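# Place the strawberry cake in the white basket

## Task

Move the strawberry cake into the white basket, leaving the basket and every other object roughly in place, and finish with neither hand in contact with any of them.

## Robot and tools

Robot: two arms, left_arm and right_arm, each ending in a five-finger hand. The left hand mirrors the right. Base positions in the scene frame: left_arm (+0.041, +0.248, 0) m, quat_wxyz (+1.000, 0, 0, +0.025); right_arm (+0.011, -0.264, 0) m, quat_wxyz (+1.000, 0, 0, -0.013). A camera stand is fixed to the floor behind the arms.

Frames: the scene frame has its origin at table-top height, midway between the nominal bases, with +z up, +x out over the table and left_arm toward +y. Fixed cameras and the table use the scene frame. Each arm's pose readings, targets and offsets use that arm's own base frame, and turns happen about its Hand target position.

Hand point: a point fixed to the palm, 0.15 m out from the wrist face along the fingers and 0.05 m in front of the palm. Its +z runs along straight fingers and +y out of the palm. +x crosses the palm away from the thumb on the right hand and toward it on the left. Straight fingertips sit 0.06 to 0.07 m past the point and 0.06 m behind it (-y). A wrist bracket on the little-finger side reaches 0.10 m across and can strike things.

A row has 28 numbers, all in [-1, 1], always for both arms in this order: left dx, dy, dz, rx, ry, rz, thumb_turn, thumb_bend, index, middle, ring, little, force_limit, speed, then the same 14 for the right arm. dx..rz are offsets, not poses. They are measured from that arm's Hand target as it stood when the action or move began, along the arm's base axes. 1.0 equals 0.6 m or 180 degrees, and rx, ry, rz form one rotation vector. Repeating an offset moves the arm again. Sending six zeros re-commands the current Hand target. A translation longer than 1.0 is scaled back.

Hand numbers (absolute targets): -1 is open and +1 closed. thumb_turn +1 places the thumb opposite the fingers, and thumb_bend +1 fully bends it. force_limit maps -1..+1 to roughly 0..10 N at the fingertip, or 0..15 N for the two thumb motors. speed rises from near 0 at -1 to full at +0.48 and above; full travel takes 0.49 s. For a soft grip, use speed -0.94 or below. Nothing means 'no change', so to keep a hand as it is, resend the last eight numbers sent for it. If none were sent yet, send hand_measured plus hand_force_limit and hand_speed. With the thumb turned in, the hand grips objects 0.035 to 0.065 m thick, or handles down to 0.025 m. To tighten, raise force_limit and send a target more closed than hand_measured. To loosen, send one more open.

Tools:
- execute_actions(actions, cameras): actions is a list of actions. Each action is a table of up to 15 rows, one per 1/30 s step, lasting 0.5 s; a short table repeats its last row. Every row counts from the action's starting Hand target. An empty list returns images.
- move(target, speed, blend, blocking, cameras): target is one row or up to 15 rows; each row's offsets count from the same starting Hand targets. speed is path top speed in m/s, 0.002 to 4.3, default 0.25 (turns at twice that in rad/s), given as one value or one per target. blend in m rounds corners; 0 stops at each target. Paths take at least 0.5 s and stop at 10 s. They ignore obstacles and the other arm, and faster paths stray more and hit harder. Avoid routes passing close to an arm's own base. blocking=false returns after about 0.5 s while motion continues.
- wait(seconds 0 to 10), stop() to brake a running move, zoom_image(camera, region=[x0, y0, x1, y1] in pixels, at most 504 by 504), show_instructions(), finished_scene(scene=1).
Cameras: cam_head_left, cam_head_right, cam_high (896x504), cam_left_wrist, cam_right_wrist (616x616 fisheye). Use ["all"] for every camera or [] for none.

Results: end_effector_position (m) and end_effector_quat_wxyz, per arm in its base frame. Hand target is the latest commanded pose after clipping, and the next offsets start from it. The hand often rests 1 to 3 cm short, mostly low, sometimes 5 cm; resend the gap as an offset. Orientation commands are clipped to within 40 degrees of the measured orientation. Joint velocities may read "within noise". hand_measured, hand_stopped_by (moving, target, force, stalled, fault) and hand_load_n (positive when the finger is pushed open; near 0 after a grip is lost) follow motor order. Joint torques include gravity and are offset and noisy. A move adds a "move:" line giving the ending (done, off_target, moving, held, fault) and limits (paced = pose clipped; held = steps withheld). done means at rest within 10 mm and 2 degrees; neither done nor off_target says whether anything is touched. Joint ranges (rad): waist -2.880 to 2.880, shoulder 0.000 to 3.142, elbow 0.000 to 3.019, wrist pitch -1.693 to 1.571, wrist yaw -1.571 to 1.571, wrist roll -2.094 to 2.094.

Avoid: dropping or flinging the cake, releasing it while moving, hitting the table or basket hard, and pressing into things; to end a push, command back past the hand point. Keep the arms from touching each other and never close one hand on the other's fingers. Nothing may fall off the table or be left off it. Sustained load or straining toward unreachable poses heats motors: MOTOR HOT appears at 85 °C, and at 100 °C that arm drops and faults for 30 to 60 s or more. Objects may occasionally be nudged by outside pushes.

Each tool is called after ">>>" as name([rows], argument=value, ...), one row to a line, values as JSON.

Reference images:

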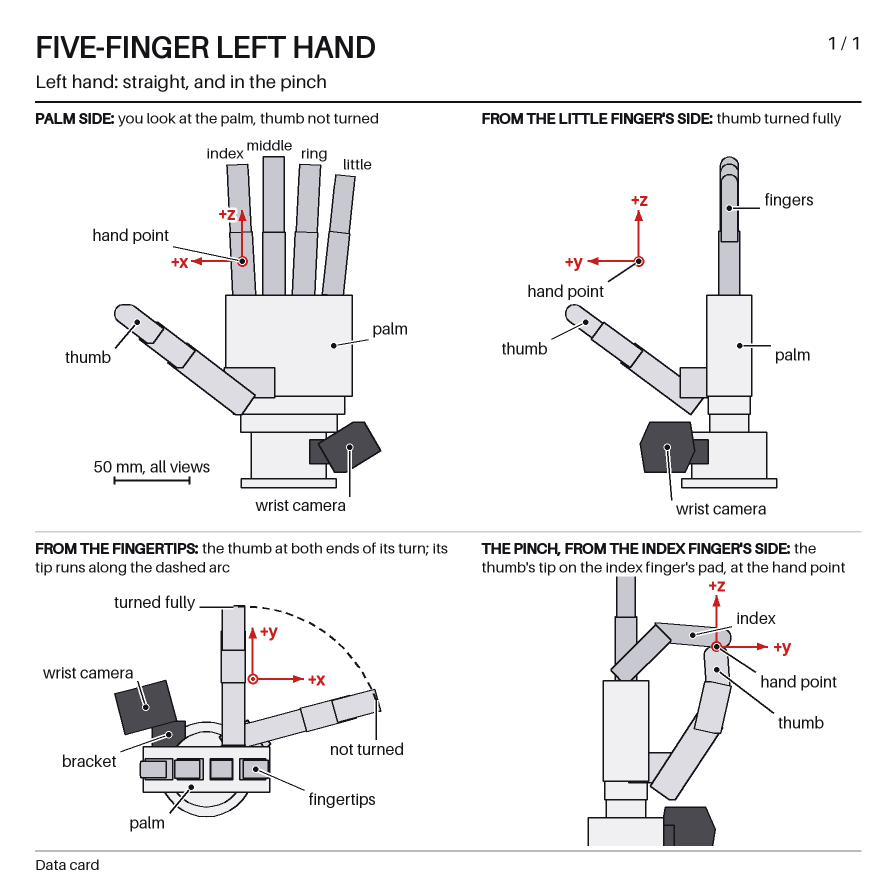

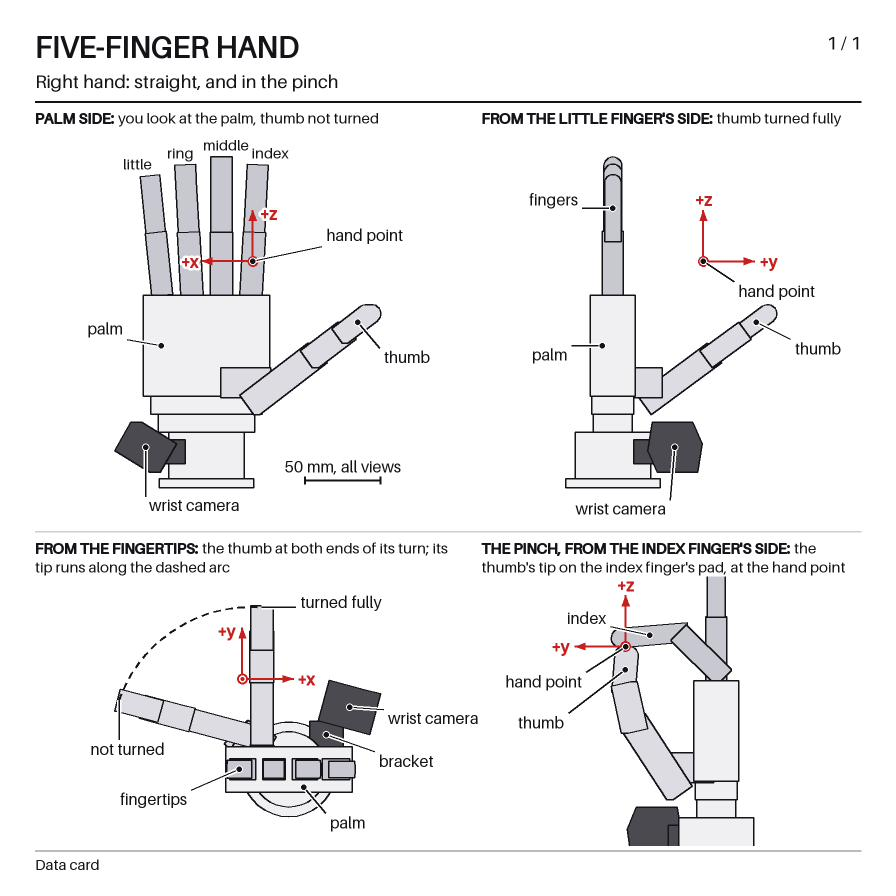

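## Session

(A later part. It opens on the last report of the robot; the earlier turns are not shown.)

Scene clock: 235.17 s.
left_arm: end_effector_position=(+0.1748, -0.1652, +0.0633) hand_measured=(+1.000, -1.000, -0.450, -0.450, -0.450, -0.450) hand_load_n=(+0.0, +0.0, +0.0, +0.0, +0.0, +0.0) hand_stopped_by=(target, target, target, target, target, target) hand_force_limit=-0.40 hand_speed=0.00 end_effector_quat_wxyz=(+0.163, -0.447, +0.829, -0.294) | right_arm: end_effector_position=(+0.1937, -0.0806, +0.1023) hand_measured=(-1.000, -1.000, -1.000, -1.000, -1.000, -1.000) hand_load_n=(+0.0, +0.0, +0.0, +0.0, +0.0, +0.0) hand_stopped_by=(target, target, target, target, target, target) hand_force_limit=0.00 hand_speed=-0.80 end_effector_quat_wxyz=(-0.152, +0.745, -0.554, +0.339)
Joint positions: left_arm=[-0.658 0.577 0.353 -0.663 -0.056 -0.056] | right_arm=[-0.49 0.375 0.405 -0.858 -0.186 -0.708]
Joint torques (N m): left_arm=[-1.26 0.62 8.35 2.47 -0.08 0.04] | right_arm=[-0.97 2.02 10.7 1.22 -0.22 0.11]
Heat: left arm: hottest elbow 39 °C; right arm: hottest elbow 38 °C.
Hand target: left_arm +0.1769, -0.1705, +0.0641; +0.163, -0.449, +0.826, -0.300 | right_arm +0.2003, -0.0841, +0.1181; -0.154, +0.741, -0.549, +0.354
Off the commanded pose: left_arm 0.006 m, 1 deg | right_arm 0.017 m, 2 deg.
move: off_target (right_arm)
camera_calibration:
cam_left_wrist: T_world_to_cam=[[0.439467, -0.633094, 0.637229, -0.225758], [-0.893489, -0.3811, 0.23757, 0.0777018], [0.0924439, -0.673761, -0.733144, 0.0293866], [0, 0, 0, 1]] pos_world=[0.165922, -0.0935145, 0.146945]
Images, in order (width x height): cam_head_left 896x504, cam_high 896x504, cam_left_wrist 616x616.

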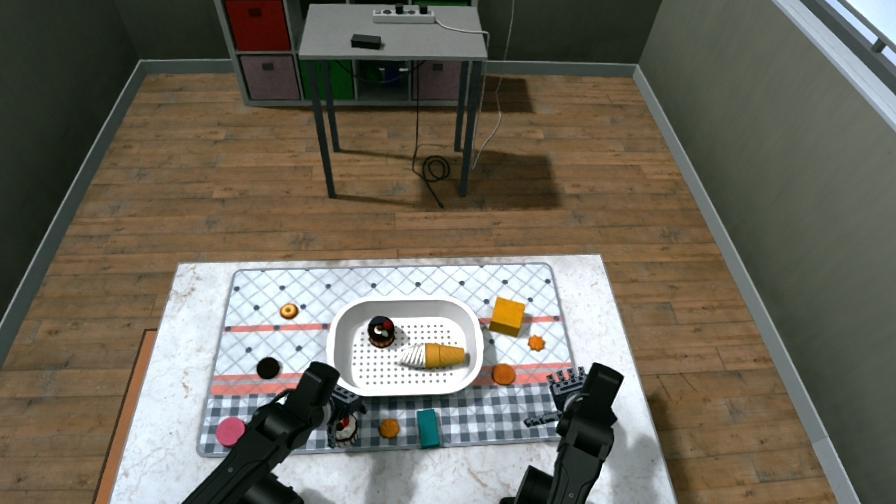

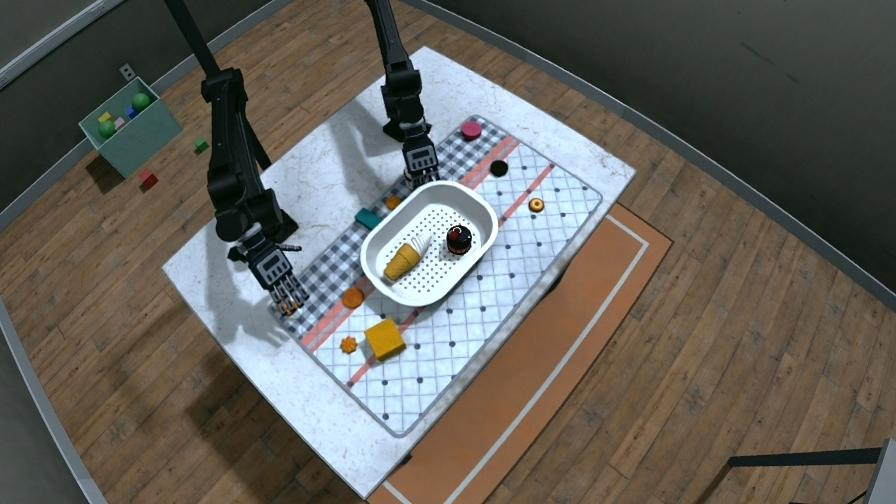

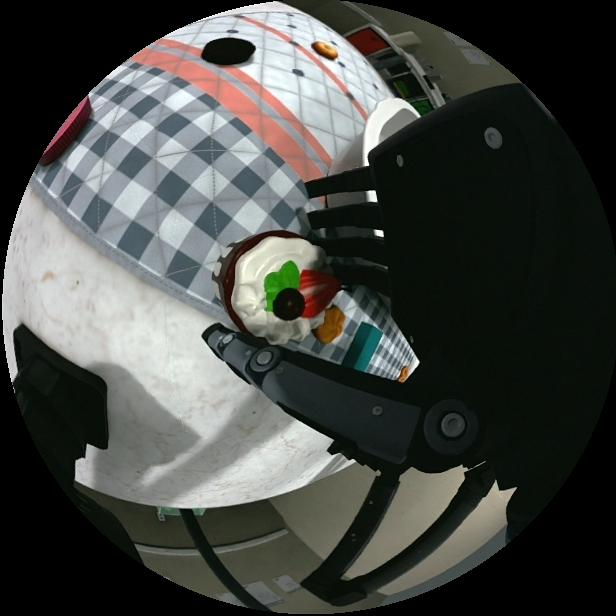

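>>> move(target=[0,0,-0.0400,0,0,0,1,-1,-0.45,-0.45,-0.45,-0.45,-0.4,0,0,0,0,0,0,0,-1,-1,-1,-1,-1,-1,0,-0.8], cameras=["cam_high","cam_left_wrist","cam_head_left"], speed=0.06)

>>> zoom_image(camera="cam_left_wrist", region=[160, 160, 460, 460])

>>> zoom_image(camera="cam_head_left", region=[280, 350, 400, 470])

Scene clock: 242.73 s.
left_arm: end_effector_position=(+0.1763, -0.1664, +0.0457) hand_measured=(+1.000, -1.000, -0.450, -0.450, -0.450, -0.450) hand_load_n=(+0.0, +0.0, +0.0, -6.5, +0.0, +0.0) hand_stopped_by=(target, target, target, target, target, target) hand_force_limit=-0.40 hand_speed=0.00 end_effector_quat_wxyz=(+0.165, -0.446, +0.827, -0.298) | right_arm: end_effector_position=(+0.1937, -0.0806, +0.1023) hand_measured=(-1.000, -1.000, -1.000, -1.000, -1.000, -1.000) hand_load_n=(-0.5, +0.0, +0.0, +0.0, +0.0, +0.0) hand_stopped_by=(target, target, target, target, target, target) hand_force_limit=0.00 hand_speed=-0.80 end_effector_quat_wxyz=(-0.152, +0.745, -0.554, +0.339)
Joint positions: left_arm=[-0.659 0.601 0.308 -0.584 -0.056 -0.057] | right_arm=[-0.49 0.375 0.405 -0.858 -0.186 -0.708]
Joint torques (N m): left_arm=[-1.26 1.26 7.38 2.93 -0.08 0.04] | right_arm=[-1.14 2.02 10.69 1.24 -0.21 0.1]
Heat: left arm: hottest elbow 38 °C; right arm: hottest elbow 38 °C.
Hand target: left_arm +0.1769, -0.1706, +0.0402; +0.163, -0.448, +0.826, -0.301 | right_arm +0.2003, -0.0841, +0.1181; -0.154, +0.741, -0.549, +0.354
Off the commanded pose: left_arm 0.007 m, 0 deg | right_arm 0.017 m, 2 deg.
move: off_target (right_arm)
camera_calibration:
cam_left_wrist: T_world_to_cam=[[0.434727, -0.629289, 0.644211, -0.214906], [-0.895207, -0.379863, 0.233041, 0.083496], [0.0980623, -0.678012, -0.728481, 0.0135561], [0, 0, 0, 1]] pos_world=[0.166842, -0.0943297, 0.128862]
Images, in order (width x height): cam_head_left 896x504, cam_high 896x504, cam_left_wrist 616x616.

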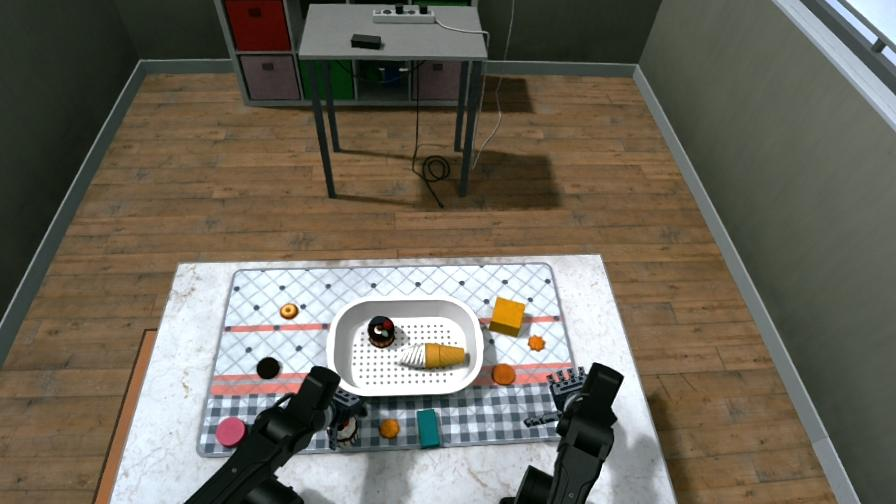

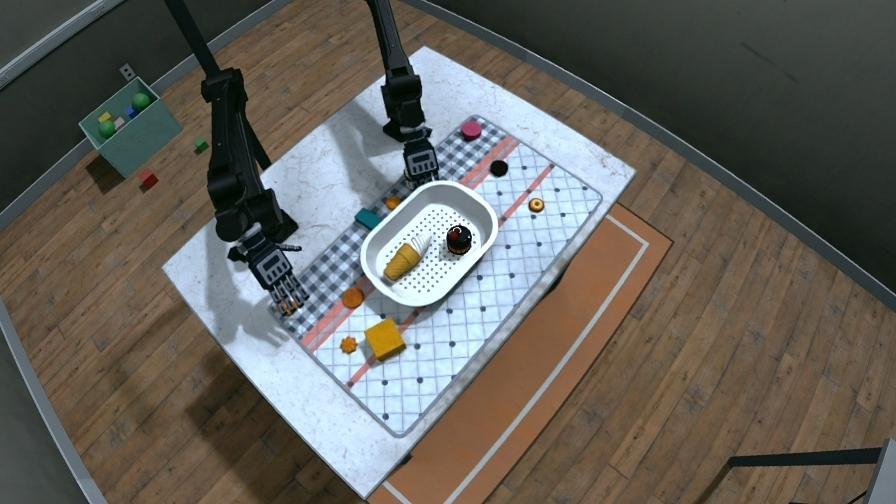

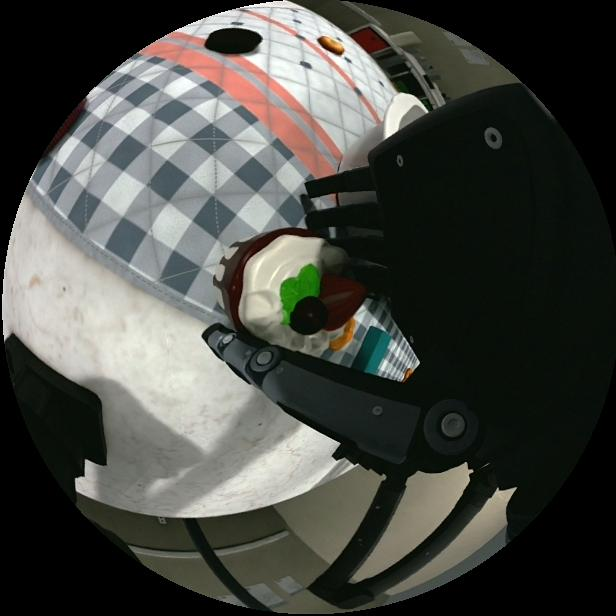

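Scaled by 1.680 from the camera's 616x616 image, which has a finer 880x880 frame.

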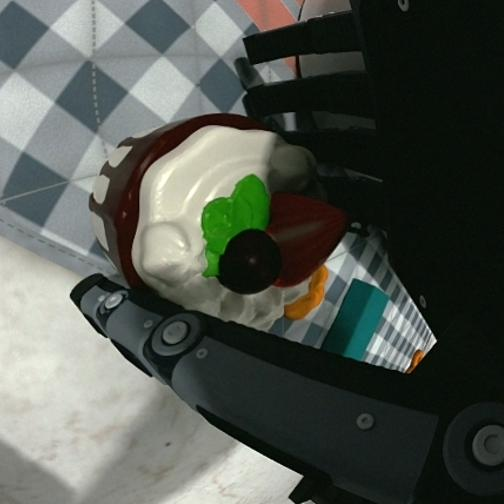

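Scaled by 4.200 from the camera's 896x504 image, which has a finer 1280x720 frame.

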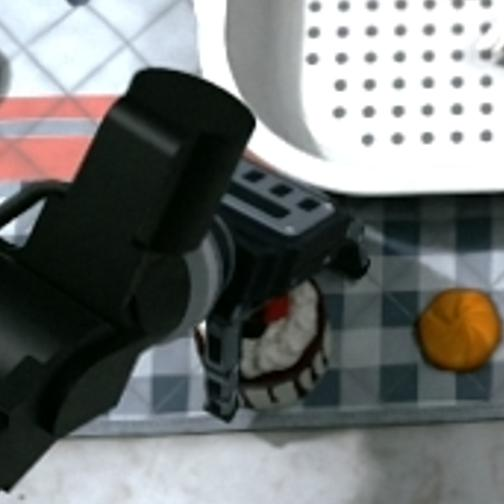

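>>> move([
  [0,0,0.015,0,0,0,1,-1,-0.45,-0.45,-0.45,-0.45,-0.4,0,0,0,0,0,0,0,-1,-1,-1,-1,-1,-1,0,-0.8],
  [0,0,0.015,0,0,0,1,-1,-0.28,-0.30,-0.28,-0.28,-0.4,-0.3,0,0,0,0,0,0,-1,-1,-1,-1,-1,-1,0,-0.8],
], cameras=["cam_left_wrist","cam_head_left"], speed=0.06)

>>> zoom_image(camera="cam_left_wrist", region=[160, 160, 460, 460])

>>> zoom_image(camera="cam_head_left", region=[280, 350, 400, 470])

Scene clock: 253.37 s.
left_arm: end_effector_position=(+0.1764, -0.1664, +0.0457) hand_measured=(+1.000, -1.000, -0.280, -0.300, -0.280, -0.280) hand_load_n=(+0.0, +0.0, +0.0, +0.5, +0.0, +0.0) hand_stopped_by=(target, target, target, target, target, target) hand_force_limit=-0.40 hand_speed=-0.30 end_effector_quat_wxyz=(+0.165, -0.447, +0.827, -0.298) | right_arm: end_effector_position=(+0.1937, -0.0806, +0.1023) hand_measured=(-1.000, -1.000, -1.000, -1.000, -1.000, -1.000) hand_load_n=(+0.0, +0.0, +0.0, +0.0, +0.0, +0.0) hand_stopped_by=(target, target, target, target, target, target) hand_force_limit=0.00 hand_speed=-0.80 end_effector_quat_wxyz=(-0.152, +0.745, -0.554, +0.339)
Joint positions: left_arm=[-0.659 0.601 0.308 -0.584 -0.057 -0.057] | right_arm=[-0.49 0.375 0.405 -0.858 -0.186 -0.708]
Joint torques (N m): left_arm=[-1.32 0.56 8.94 1.54 -0.06 0.04] | right_arm=[-0.97 2.02 10.71 1.24 -0.21 0.1]
Motor temperatures (°C): left_arm=[25 27 37 26 27 24] | right_arm=[26 24 39 25 28 27]
Heat: left arm: hottest elbow 37 °C; right arm: hottest elbow 39 °C.
Hand target: left_arm +0.1768, -0.1706, +0.0492; +0.163, -0.448, +0.826, -0.301 | right_arm +0.2003, -0.0841, +0.1181; -0.154, +0.741, -0.549, +0.354
Off the commanded pose: left_arm 0.005 m, 0 deg | right_arm 0.017 m, 2 deg.
move: off_target (right_arm)
camera_calibration:
cam_left_wrist: T_world_to_cam=[[0.435362, -0.628813, 0.644247, -0.214907], [-0.894842, -0.380625, 0.2332, 0.0833669], [0.098577, -0.678026, -0.728398, 0.013386], [0, 0, 0, 1]] pos_world=[0.166843, -0.0943286, 0.128762]
Images, in order (width x height): cam_head_left 896x504, cam_left_wrist 616x616.

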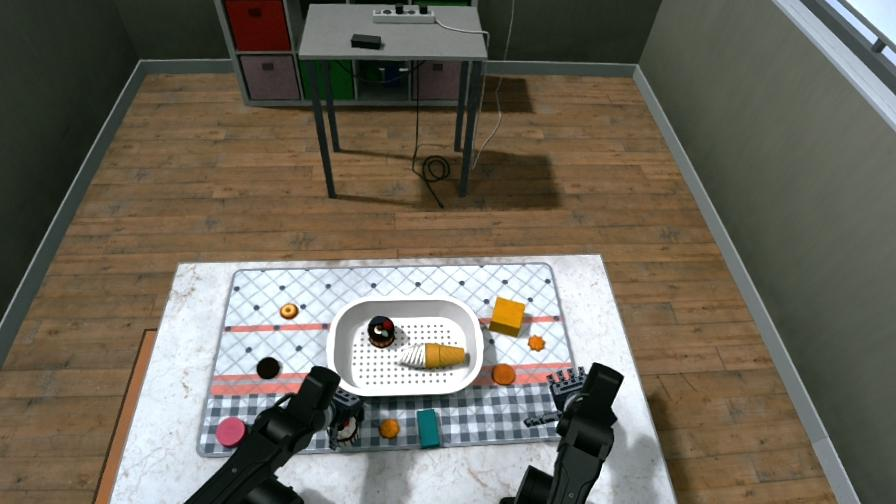

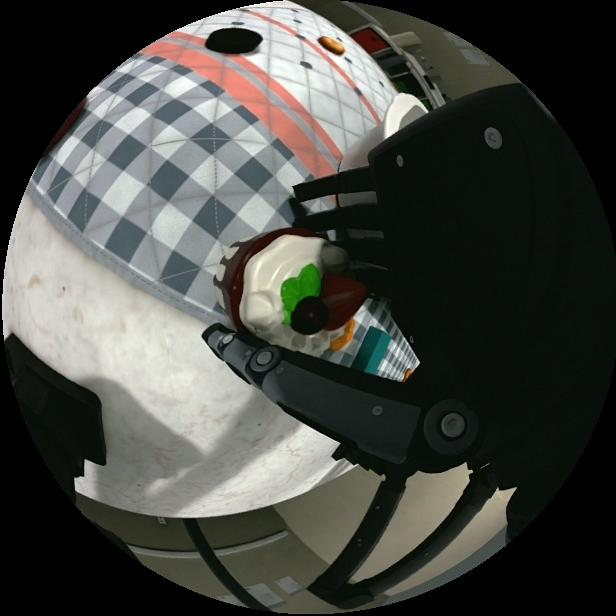

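Scaled by 1.680 from the camera's 616x616 image, which has a finer 880x880 frame.

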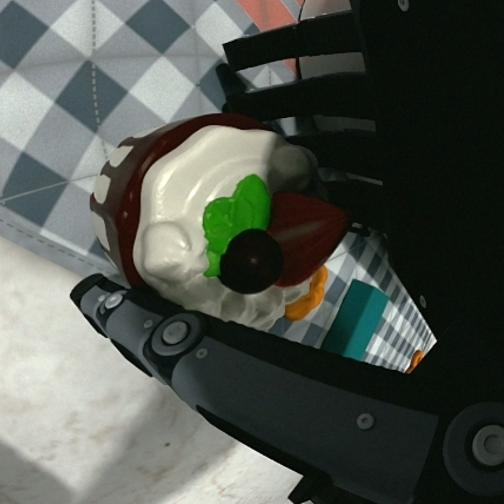

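Scaled by 4.200 from the camera's 896x504 image, which has a finer 1280x720 frame.

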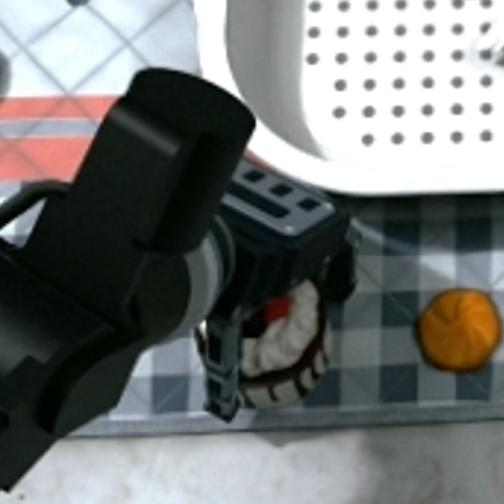

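>>> move(target=[0,0,0,0,0,0,1,0.2,0.3,0.3,0.3,0.1,-0.3,-0.9,0,0,0,0,0,0,-1,-1,-1,-1,-1,-1,0,-0.8], cameras=["cam_left_wrist","cam_head_left","cam_high"], speed=0.06)

>>> zoom_image(camera="cam_left_wrist", region=[160, 160, 460, 460])

>>> zoom_image(camera="cam_head_left", region=[280, 350, 400, 470])

Scene clock: 260.83 s.
left_arm: end_effector_position=(+0.1764, -0.1664, +0.0457) hand_measured=(+1.000, -0.952, -0.180, -0.246, -0.114, +0.100) hand_load_n=(+1.5, +6.0, +2.5, +3.5, +3.0, +0.0) hand_stopped_by=(target, force, force, force, force, target) hand_force_limit=-0.30 hand_speed=-0.90 end_effector_quat_wxyz=(+0.165, -0.447, +0.827, -0.298) | right_arm: end_effector_position=(+0.1937, -0.0806, +0.1023) hand_measured=(-1.000, -1.000, -1.000, -1.000, -1.000, -1.000) hand_load_n=(-0.5, +0.0, +0.0, +0.0, +0.0, +0.0) hand_stopped_by=(target, target, target, target, target, target) hand_force_limit=0.00 hand_speed=-0.80 end_effector_quat_wxyz=(-0.152, +0.745, -0.554, +0.339)
Joint positions: left_arm=[-0.659 0.601 0.308 -0.584 -0.057 -0.057] | right_arm=[-0.49 0.375 0.405 -0.858 -0.186 -0.708]
Joint torques (N m): left_arm=[-1.32 0.56 8.94 1.55 -0.05 0.05] | right_arm=[-1.03 1.96 10.67 1.25 -0.21 0.11]
Heat: left arm: hottest elbow 37 °C; right arm: hottest elbow 39 °C.
Hand target: left_arm +0.1769, -0.1705, +0.0492; +0.163, -0.448, +0.826, -0.301 | right_arm +0.2003, -0.0841, +0.1181; -0.154, +0.741, -0.549, +0.354
Off the commanded pose: left_arm 0.005 m, 0 deg | right_arm 0.017 m, 2 deg.
move: off_target (right_arm)
camera_calibration:
cam_left_wrist: T_world_to_cam=[[0.435362, -0.628813, 0.644247, -0.214907], [-0.894842, -0.380625, 0.2332, 0.0833669], [0.098577, -0.678026, -0.728398, 0.013386], [0, 0, 0, 1]] pos_world=[0.166843, -0.0943286, 0.128762]
Images, in order (width x height): cam_head_left 896x504, cam_high 896x504, cam_left_wrist 616x616.

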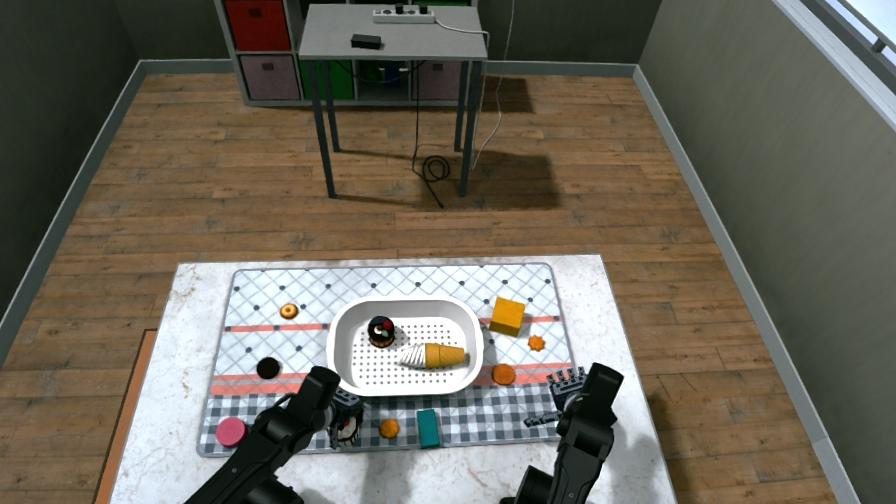

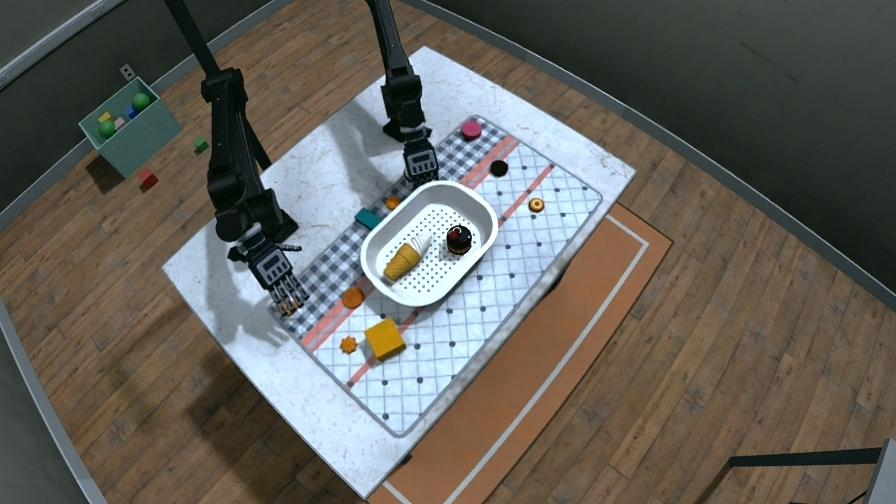

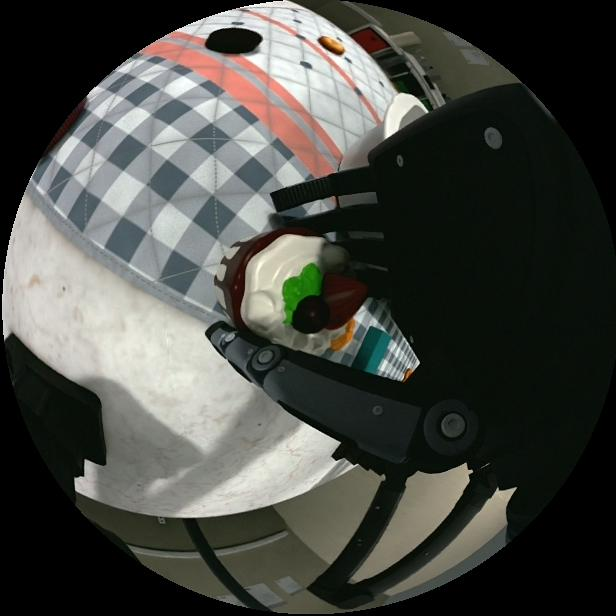

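Scaled by 1.680 from the camera's 616x616 image, which has a finer 880x880 frame.

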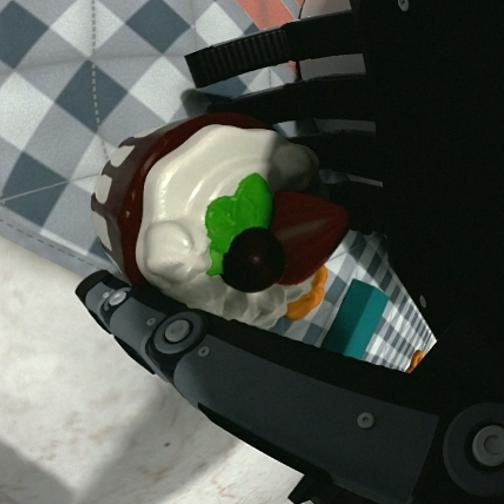

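Scaled by 4.200 from the camera's 896x504 image, which has a finer 1280x720 frame.

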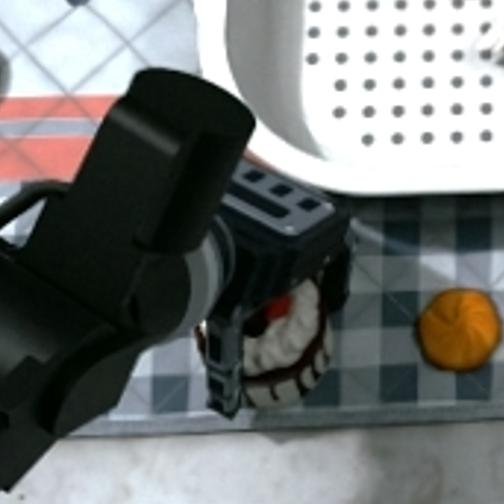

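>>> move([
  [0,0,0,0,0,0,1,0.25,0.35,0.35,0.35,0.1,-0.1,-0.9,0,0,0,0,0,0,-1,-1,-1,-1,-1,-1,0,-0.8],
  [0,0,0.05,0,0,0,1,0.25,0.35,0.35,0.35,0.1,-0.1,-0.9,0,0,0,0,0,0,-1,-1,-1,-1,-1,-1,0,-0.8],
], cameras=["cam_left_wrist","cam_head_left","cam_high"], speed=0.06)

>>> zoom_image(camera="cam_left_wrist", region=[160, 160, 460, 460])

>>> zoom_image(camera="cam_high", region=[370, 100, 490, 220])

Scene clock: 268.00 s.
left_arm: end_effector_position=(+0.1681, -0.1600, +0.0537) hand_measured=(+1.000, -0.952, -0.172, -0.238, -0.106, +0.100) hand_load_n=(+2.0, +8.5, +4.5, +6.0, +4.5, +0.0) hand_stopped_by=(target, force, force, force, force, target) hand_force_limit=-0.10 hand_speed=-0.90 end_effector_quat_wxyz=(+0.157, -0.449, +0.834, -0.280) | right_arm: end_effector_position=(+0.1937, -0.0806, +0.1023) hand_measured=(-1.000, -1.000, -1.000, -1.000, -1.000, -1.000) hand_load_n=(+0.0, +0.0, +0.0, +0.0, +0.0, +0.0) hand_stopped_by=(target, target, target, target, target, target) hand_force_limit=0.00 hand_speed=-0.80 end_effector_quat_wxyz=(-0.152, +0.745, -0.554, +0.339)
Joint positions: left_arm=[-0.659 0.583 0.34 -0.677 -0.057 -0.057] | right_arm=[-0.49 0.375 0.405 -0.858 -0.186 -0.708]
Joint torques (N m): left_arm=[-1.2 -0.44 11.82 0.94 -0.02 0.05] | right_arm=[-1.08 1.96 10.71 1.2 -0.22 0.1]
Heat: left arm: hottest elbow 37 °C; right arm: hottest elbow 39 °C.
Hand target: left_arm +0.1769, -0.1705, +0.0791; +0.163, -0.448, +0.826, -0.301 | right_arm +0.2003, -0.0841, +0.1181; -0.154, +0.741, -0.549, +0.354
Off the commanded pose: left_arm 0.029 m, 3 deg | right_arm 0.017 m, 2 deg.
move: off_target (left_arm, right_arm)
camera_calibration:
cam_left_wrist: T_world_to_cam=[[0.456864, -0.645568, 0.611977, -0.216954], [-0.886523, -0.387018, 0.253561, 0.0730352], [0.0731552, -0.658375, -0.749126, 0.0330136], [0, 0, 0, 1]] pos_world=[0.161451, -0.0900575, 0.138984]
Images, in order (width x height): cam_head_left 896x504, cam_high 896x504, cam_left_wrist 616x616.

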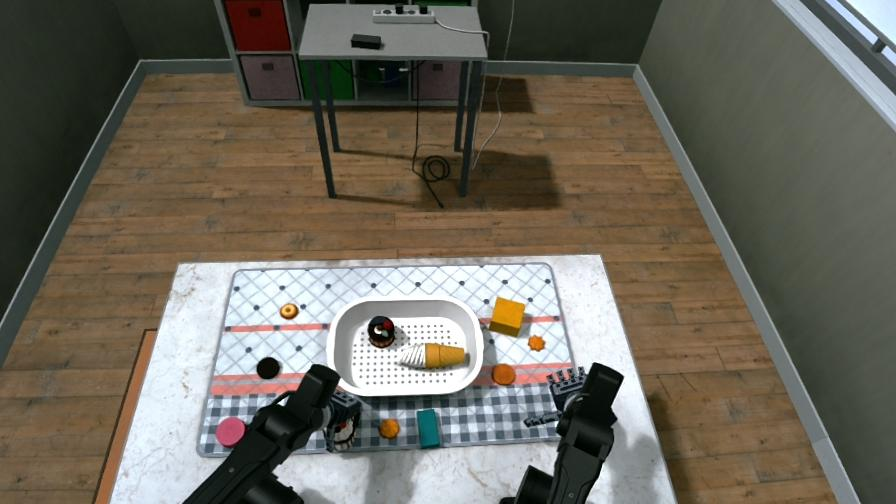

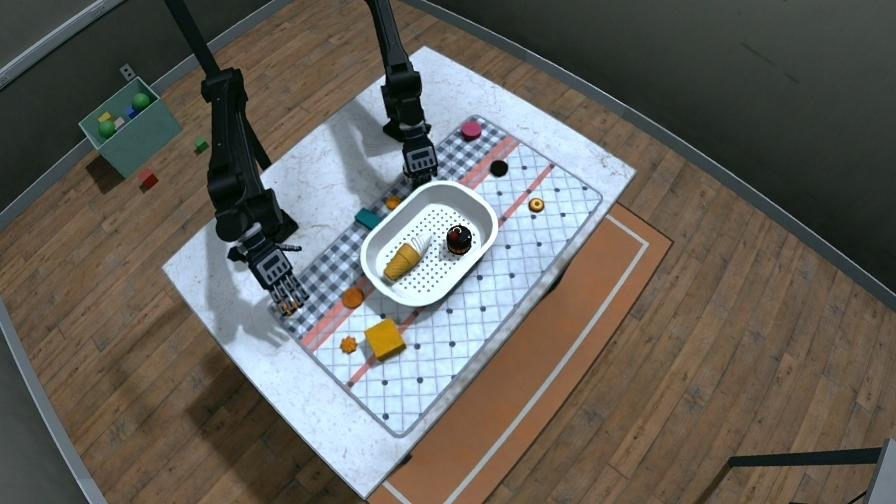

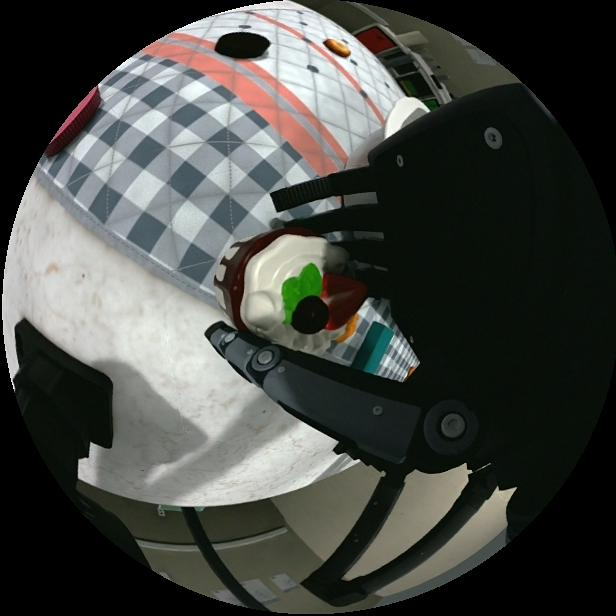

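Scaled by 1.680 from the camera's 616x616 image, which has a finer 880x880 frame.

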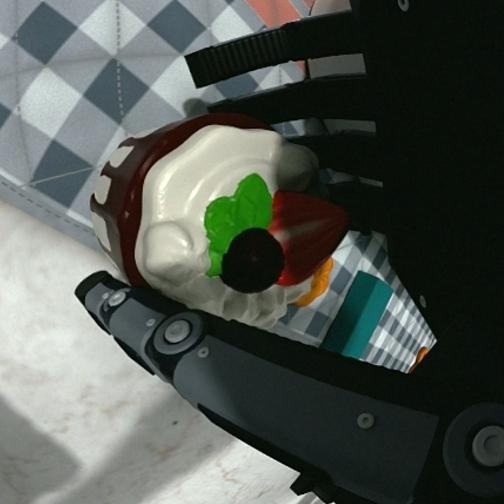

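Scaled by 4.200 from the camera's 896x504 image, which has a finer 1280x720 frame.

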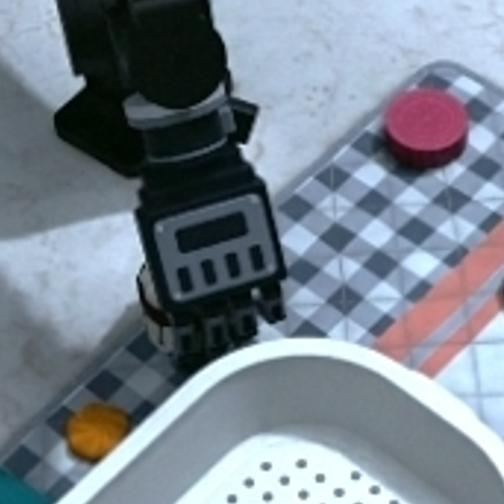

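>>> move(target=[0,0,0.183,0,0,0,1,0.25,0.35,0.35,0.35,0.1,-0.1,-0.9,0,0,0,0,0,0,-1,-1,-1,-1,-1,-1,0,-0.8], cameras=["cam_left_wrist","cam_head_left","cam_high"], speed=0.1)

>>> zoom_image(camera="cam_left_wrist", region=[160, 60, 460, 360])

>>> zoom_image(camera="cam_head_left", region=[280, 280, 490, 460])

Scene clock: 274.77 s.
left_arm: end_effector_position=(+0.1728, -0.1636, +0.1641) hand_measured=(+1.000, -0.952, -0.172, -0.238, -0.106, +0.100) hand_load_n=(+1.5, +3.5, +2.0, +1.5, +3.0, +0.5) hand_stopped_by=(target, force, force, force, force, target) hand_force_limit=-0.10 hand_speed=-0.90 end_effector_quat_wxyz=(+0.158, -0.449, +0.833, -0.281) | right_arm: end_effector_position=(+0.1937, -0.0806, +0.1023) hand_measured=(-1.000, -1.000, -1.000, -1.000, -1.000, -1.000) hand_load_n=(+0.0, +0.0, +0.0, +0.0, +0.0, +0.0) hand_stopped_by=(target, target, target, target, target, target) hand_force_limit=0.00 hand_speed=-0.80 end_effector_quat_wxyz=(-0.152, +0.745, -0.554, +0.339)
Joint positions: left_arm=[-0.659 0.562 0.625 -0.979 -0.057 -0.057] | right_arm=[-0.49 0.375 0.405 -0.858 -0.186 -0.708]
Joint torques (N m): left_arm=[-1.2 -0.56 12.12 1.02 -0.02 0.05] | right_arm=[-1.08 1.9 10.7 1.21 -0.21 0.11]
Heat: left arm: hottest elbow 39 °C; right arm: hottest elbow 39 °C.
Hand target: left_arm +0.1768, -0.1705, +0.1888; +0.163, -0.448, +0.826, -0.300 | right_arm +0.2003, -0.0841, +0.1181; -0.154, +0.741, -0.549, +0.354
Off the commanded pose: left_arm 0.026 m, 2 deg | right_arm 0.017 m, 2 deg.
move: off_target (left_arm, right_arm)
camera_calibration:
cam_left_wrist: T_world_to_cam=[[0.454883, -0.643998, 0.6151, -0.288979], [-0.887335, -0.386409, 0.251644, 0.0483117], [0.0756218, -0.660268, -0.747213, 0.111879], [0, 0, 0, 1]] pos_world=[0.16586, -0.0935643, 0.249191]
Images, in order (width x height): cam_head_left 896x504, cam_high 896x504, cam_left_wrist 616x616.

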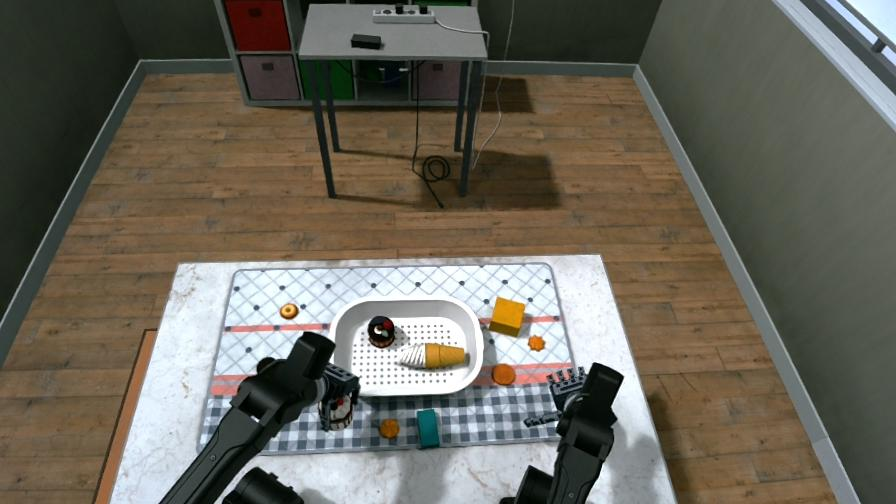

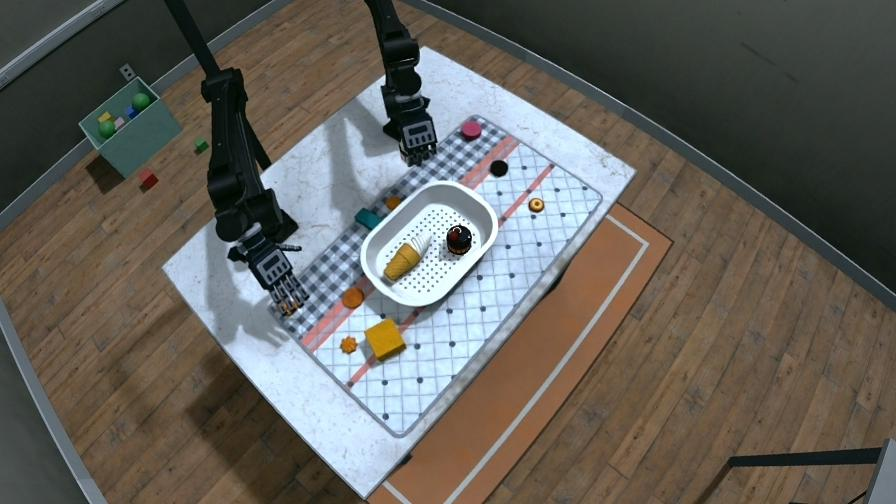

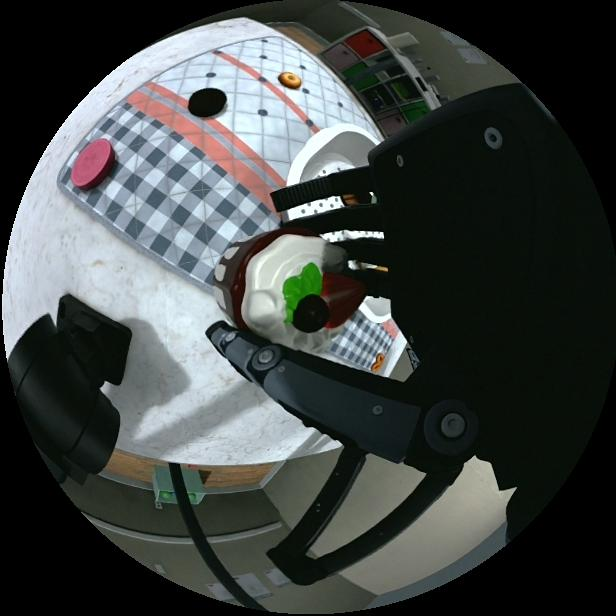

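Scaled by 1.680 from the camera's 616x616 image, which has a finer 880x880 frame.

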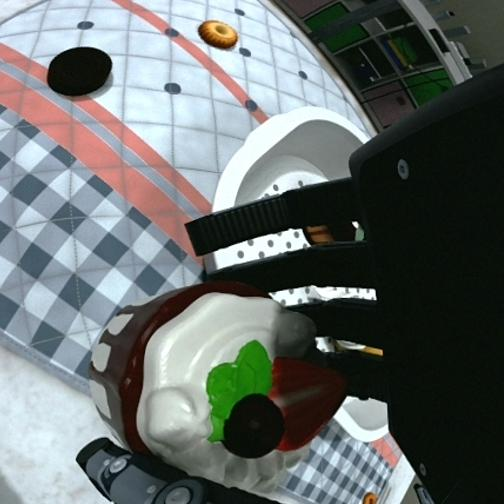

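Scaled by 2.400 from the camera's 896x504 image, which has a finer 1280x720 frame.

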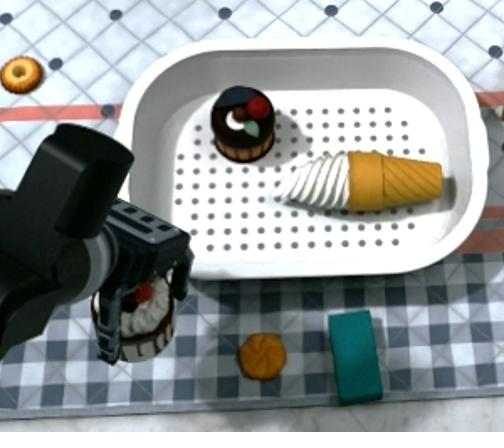

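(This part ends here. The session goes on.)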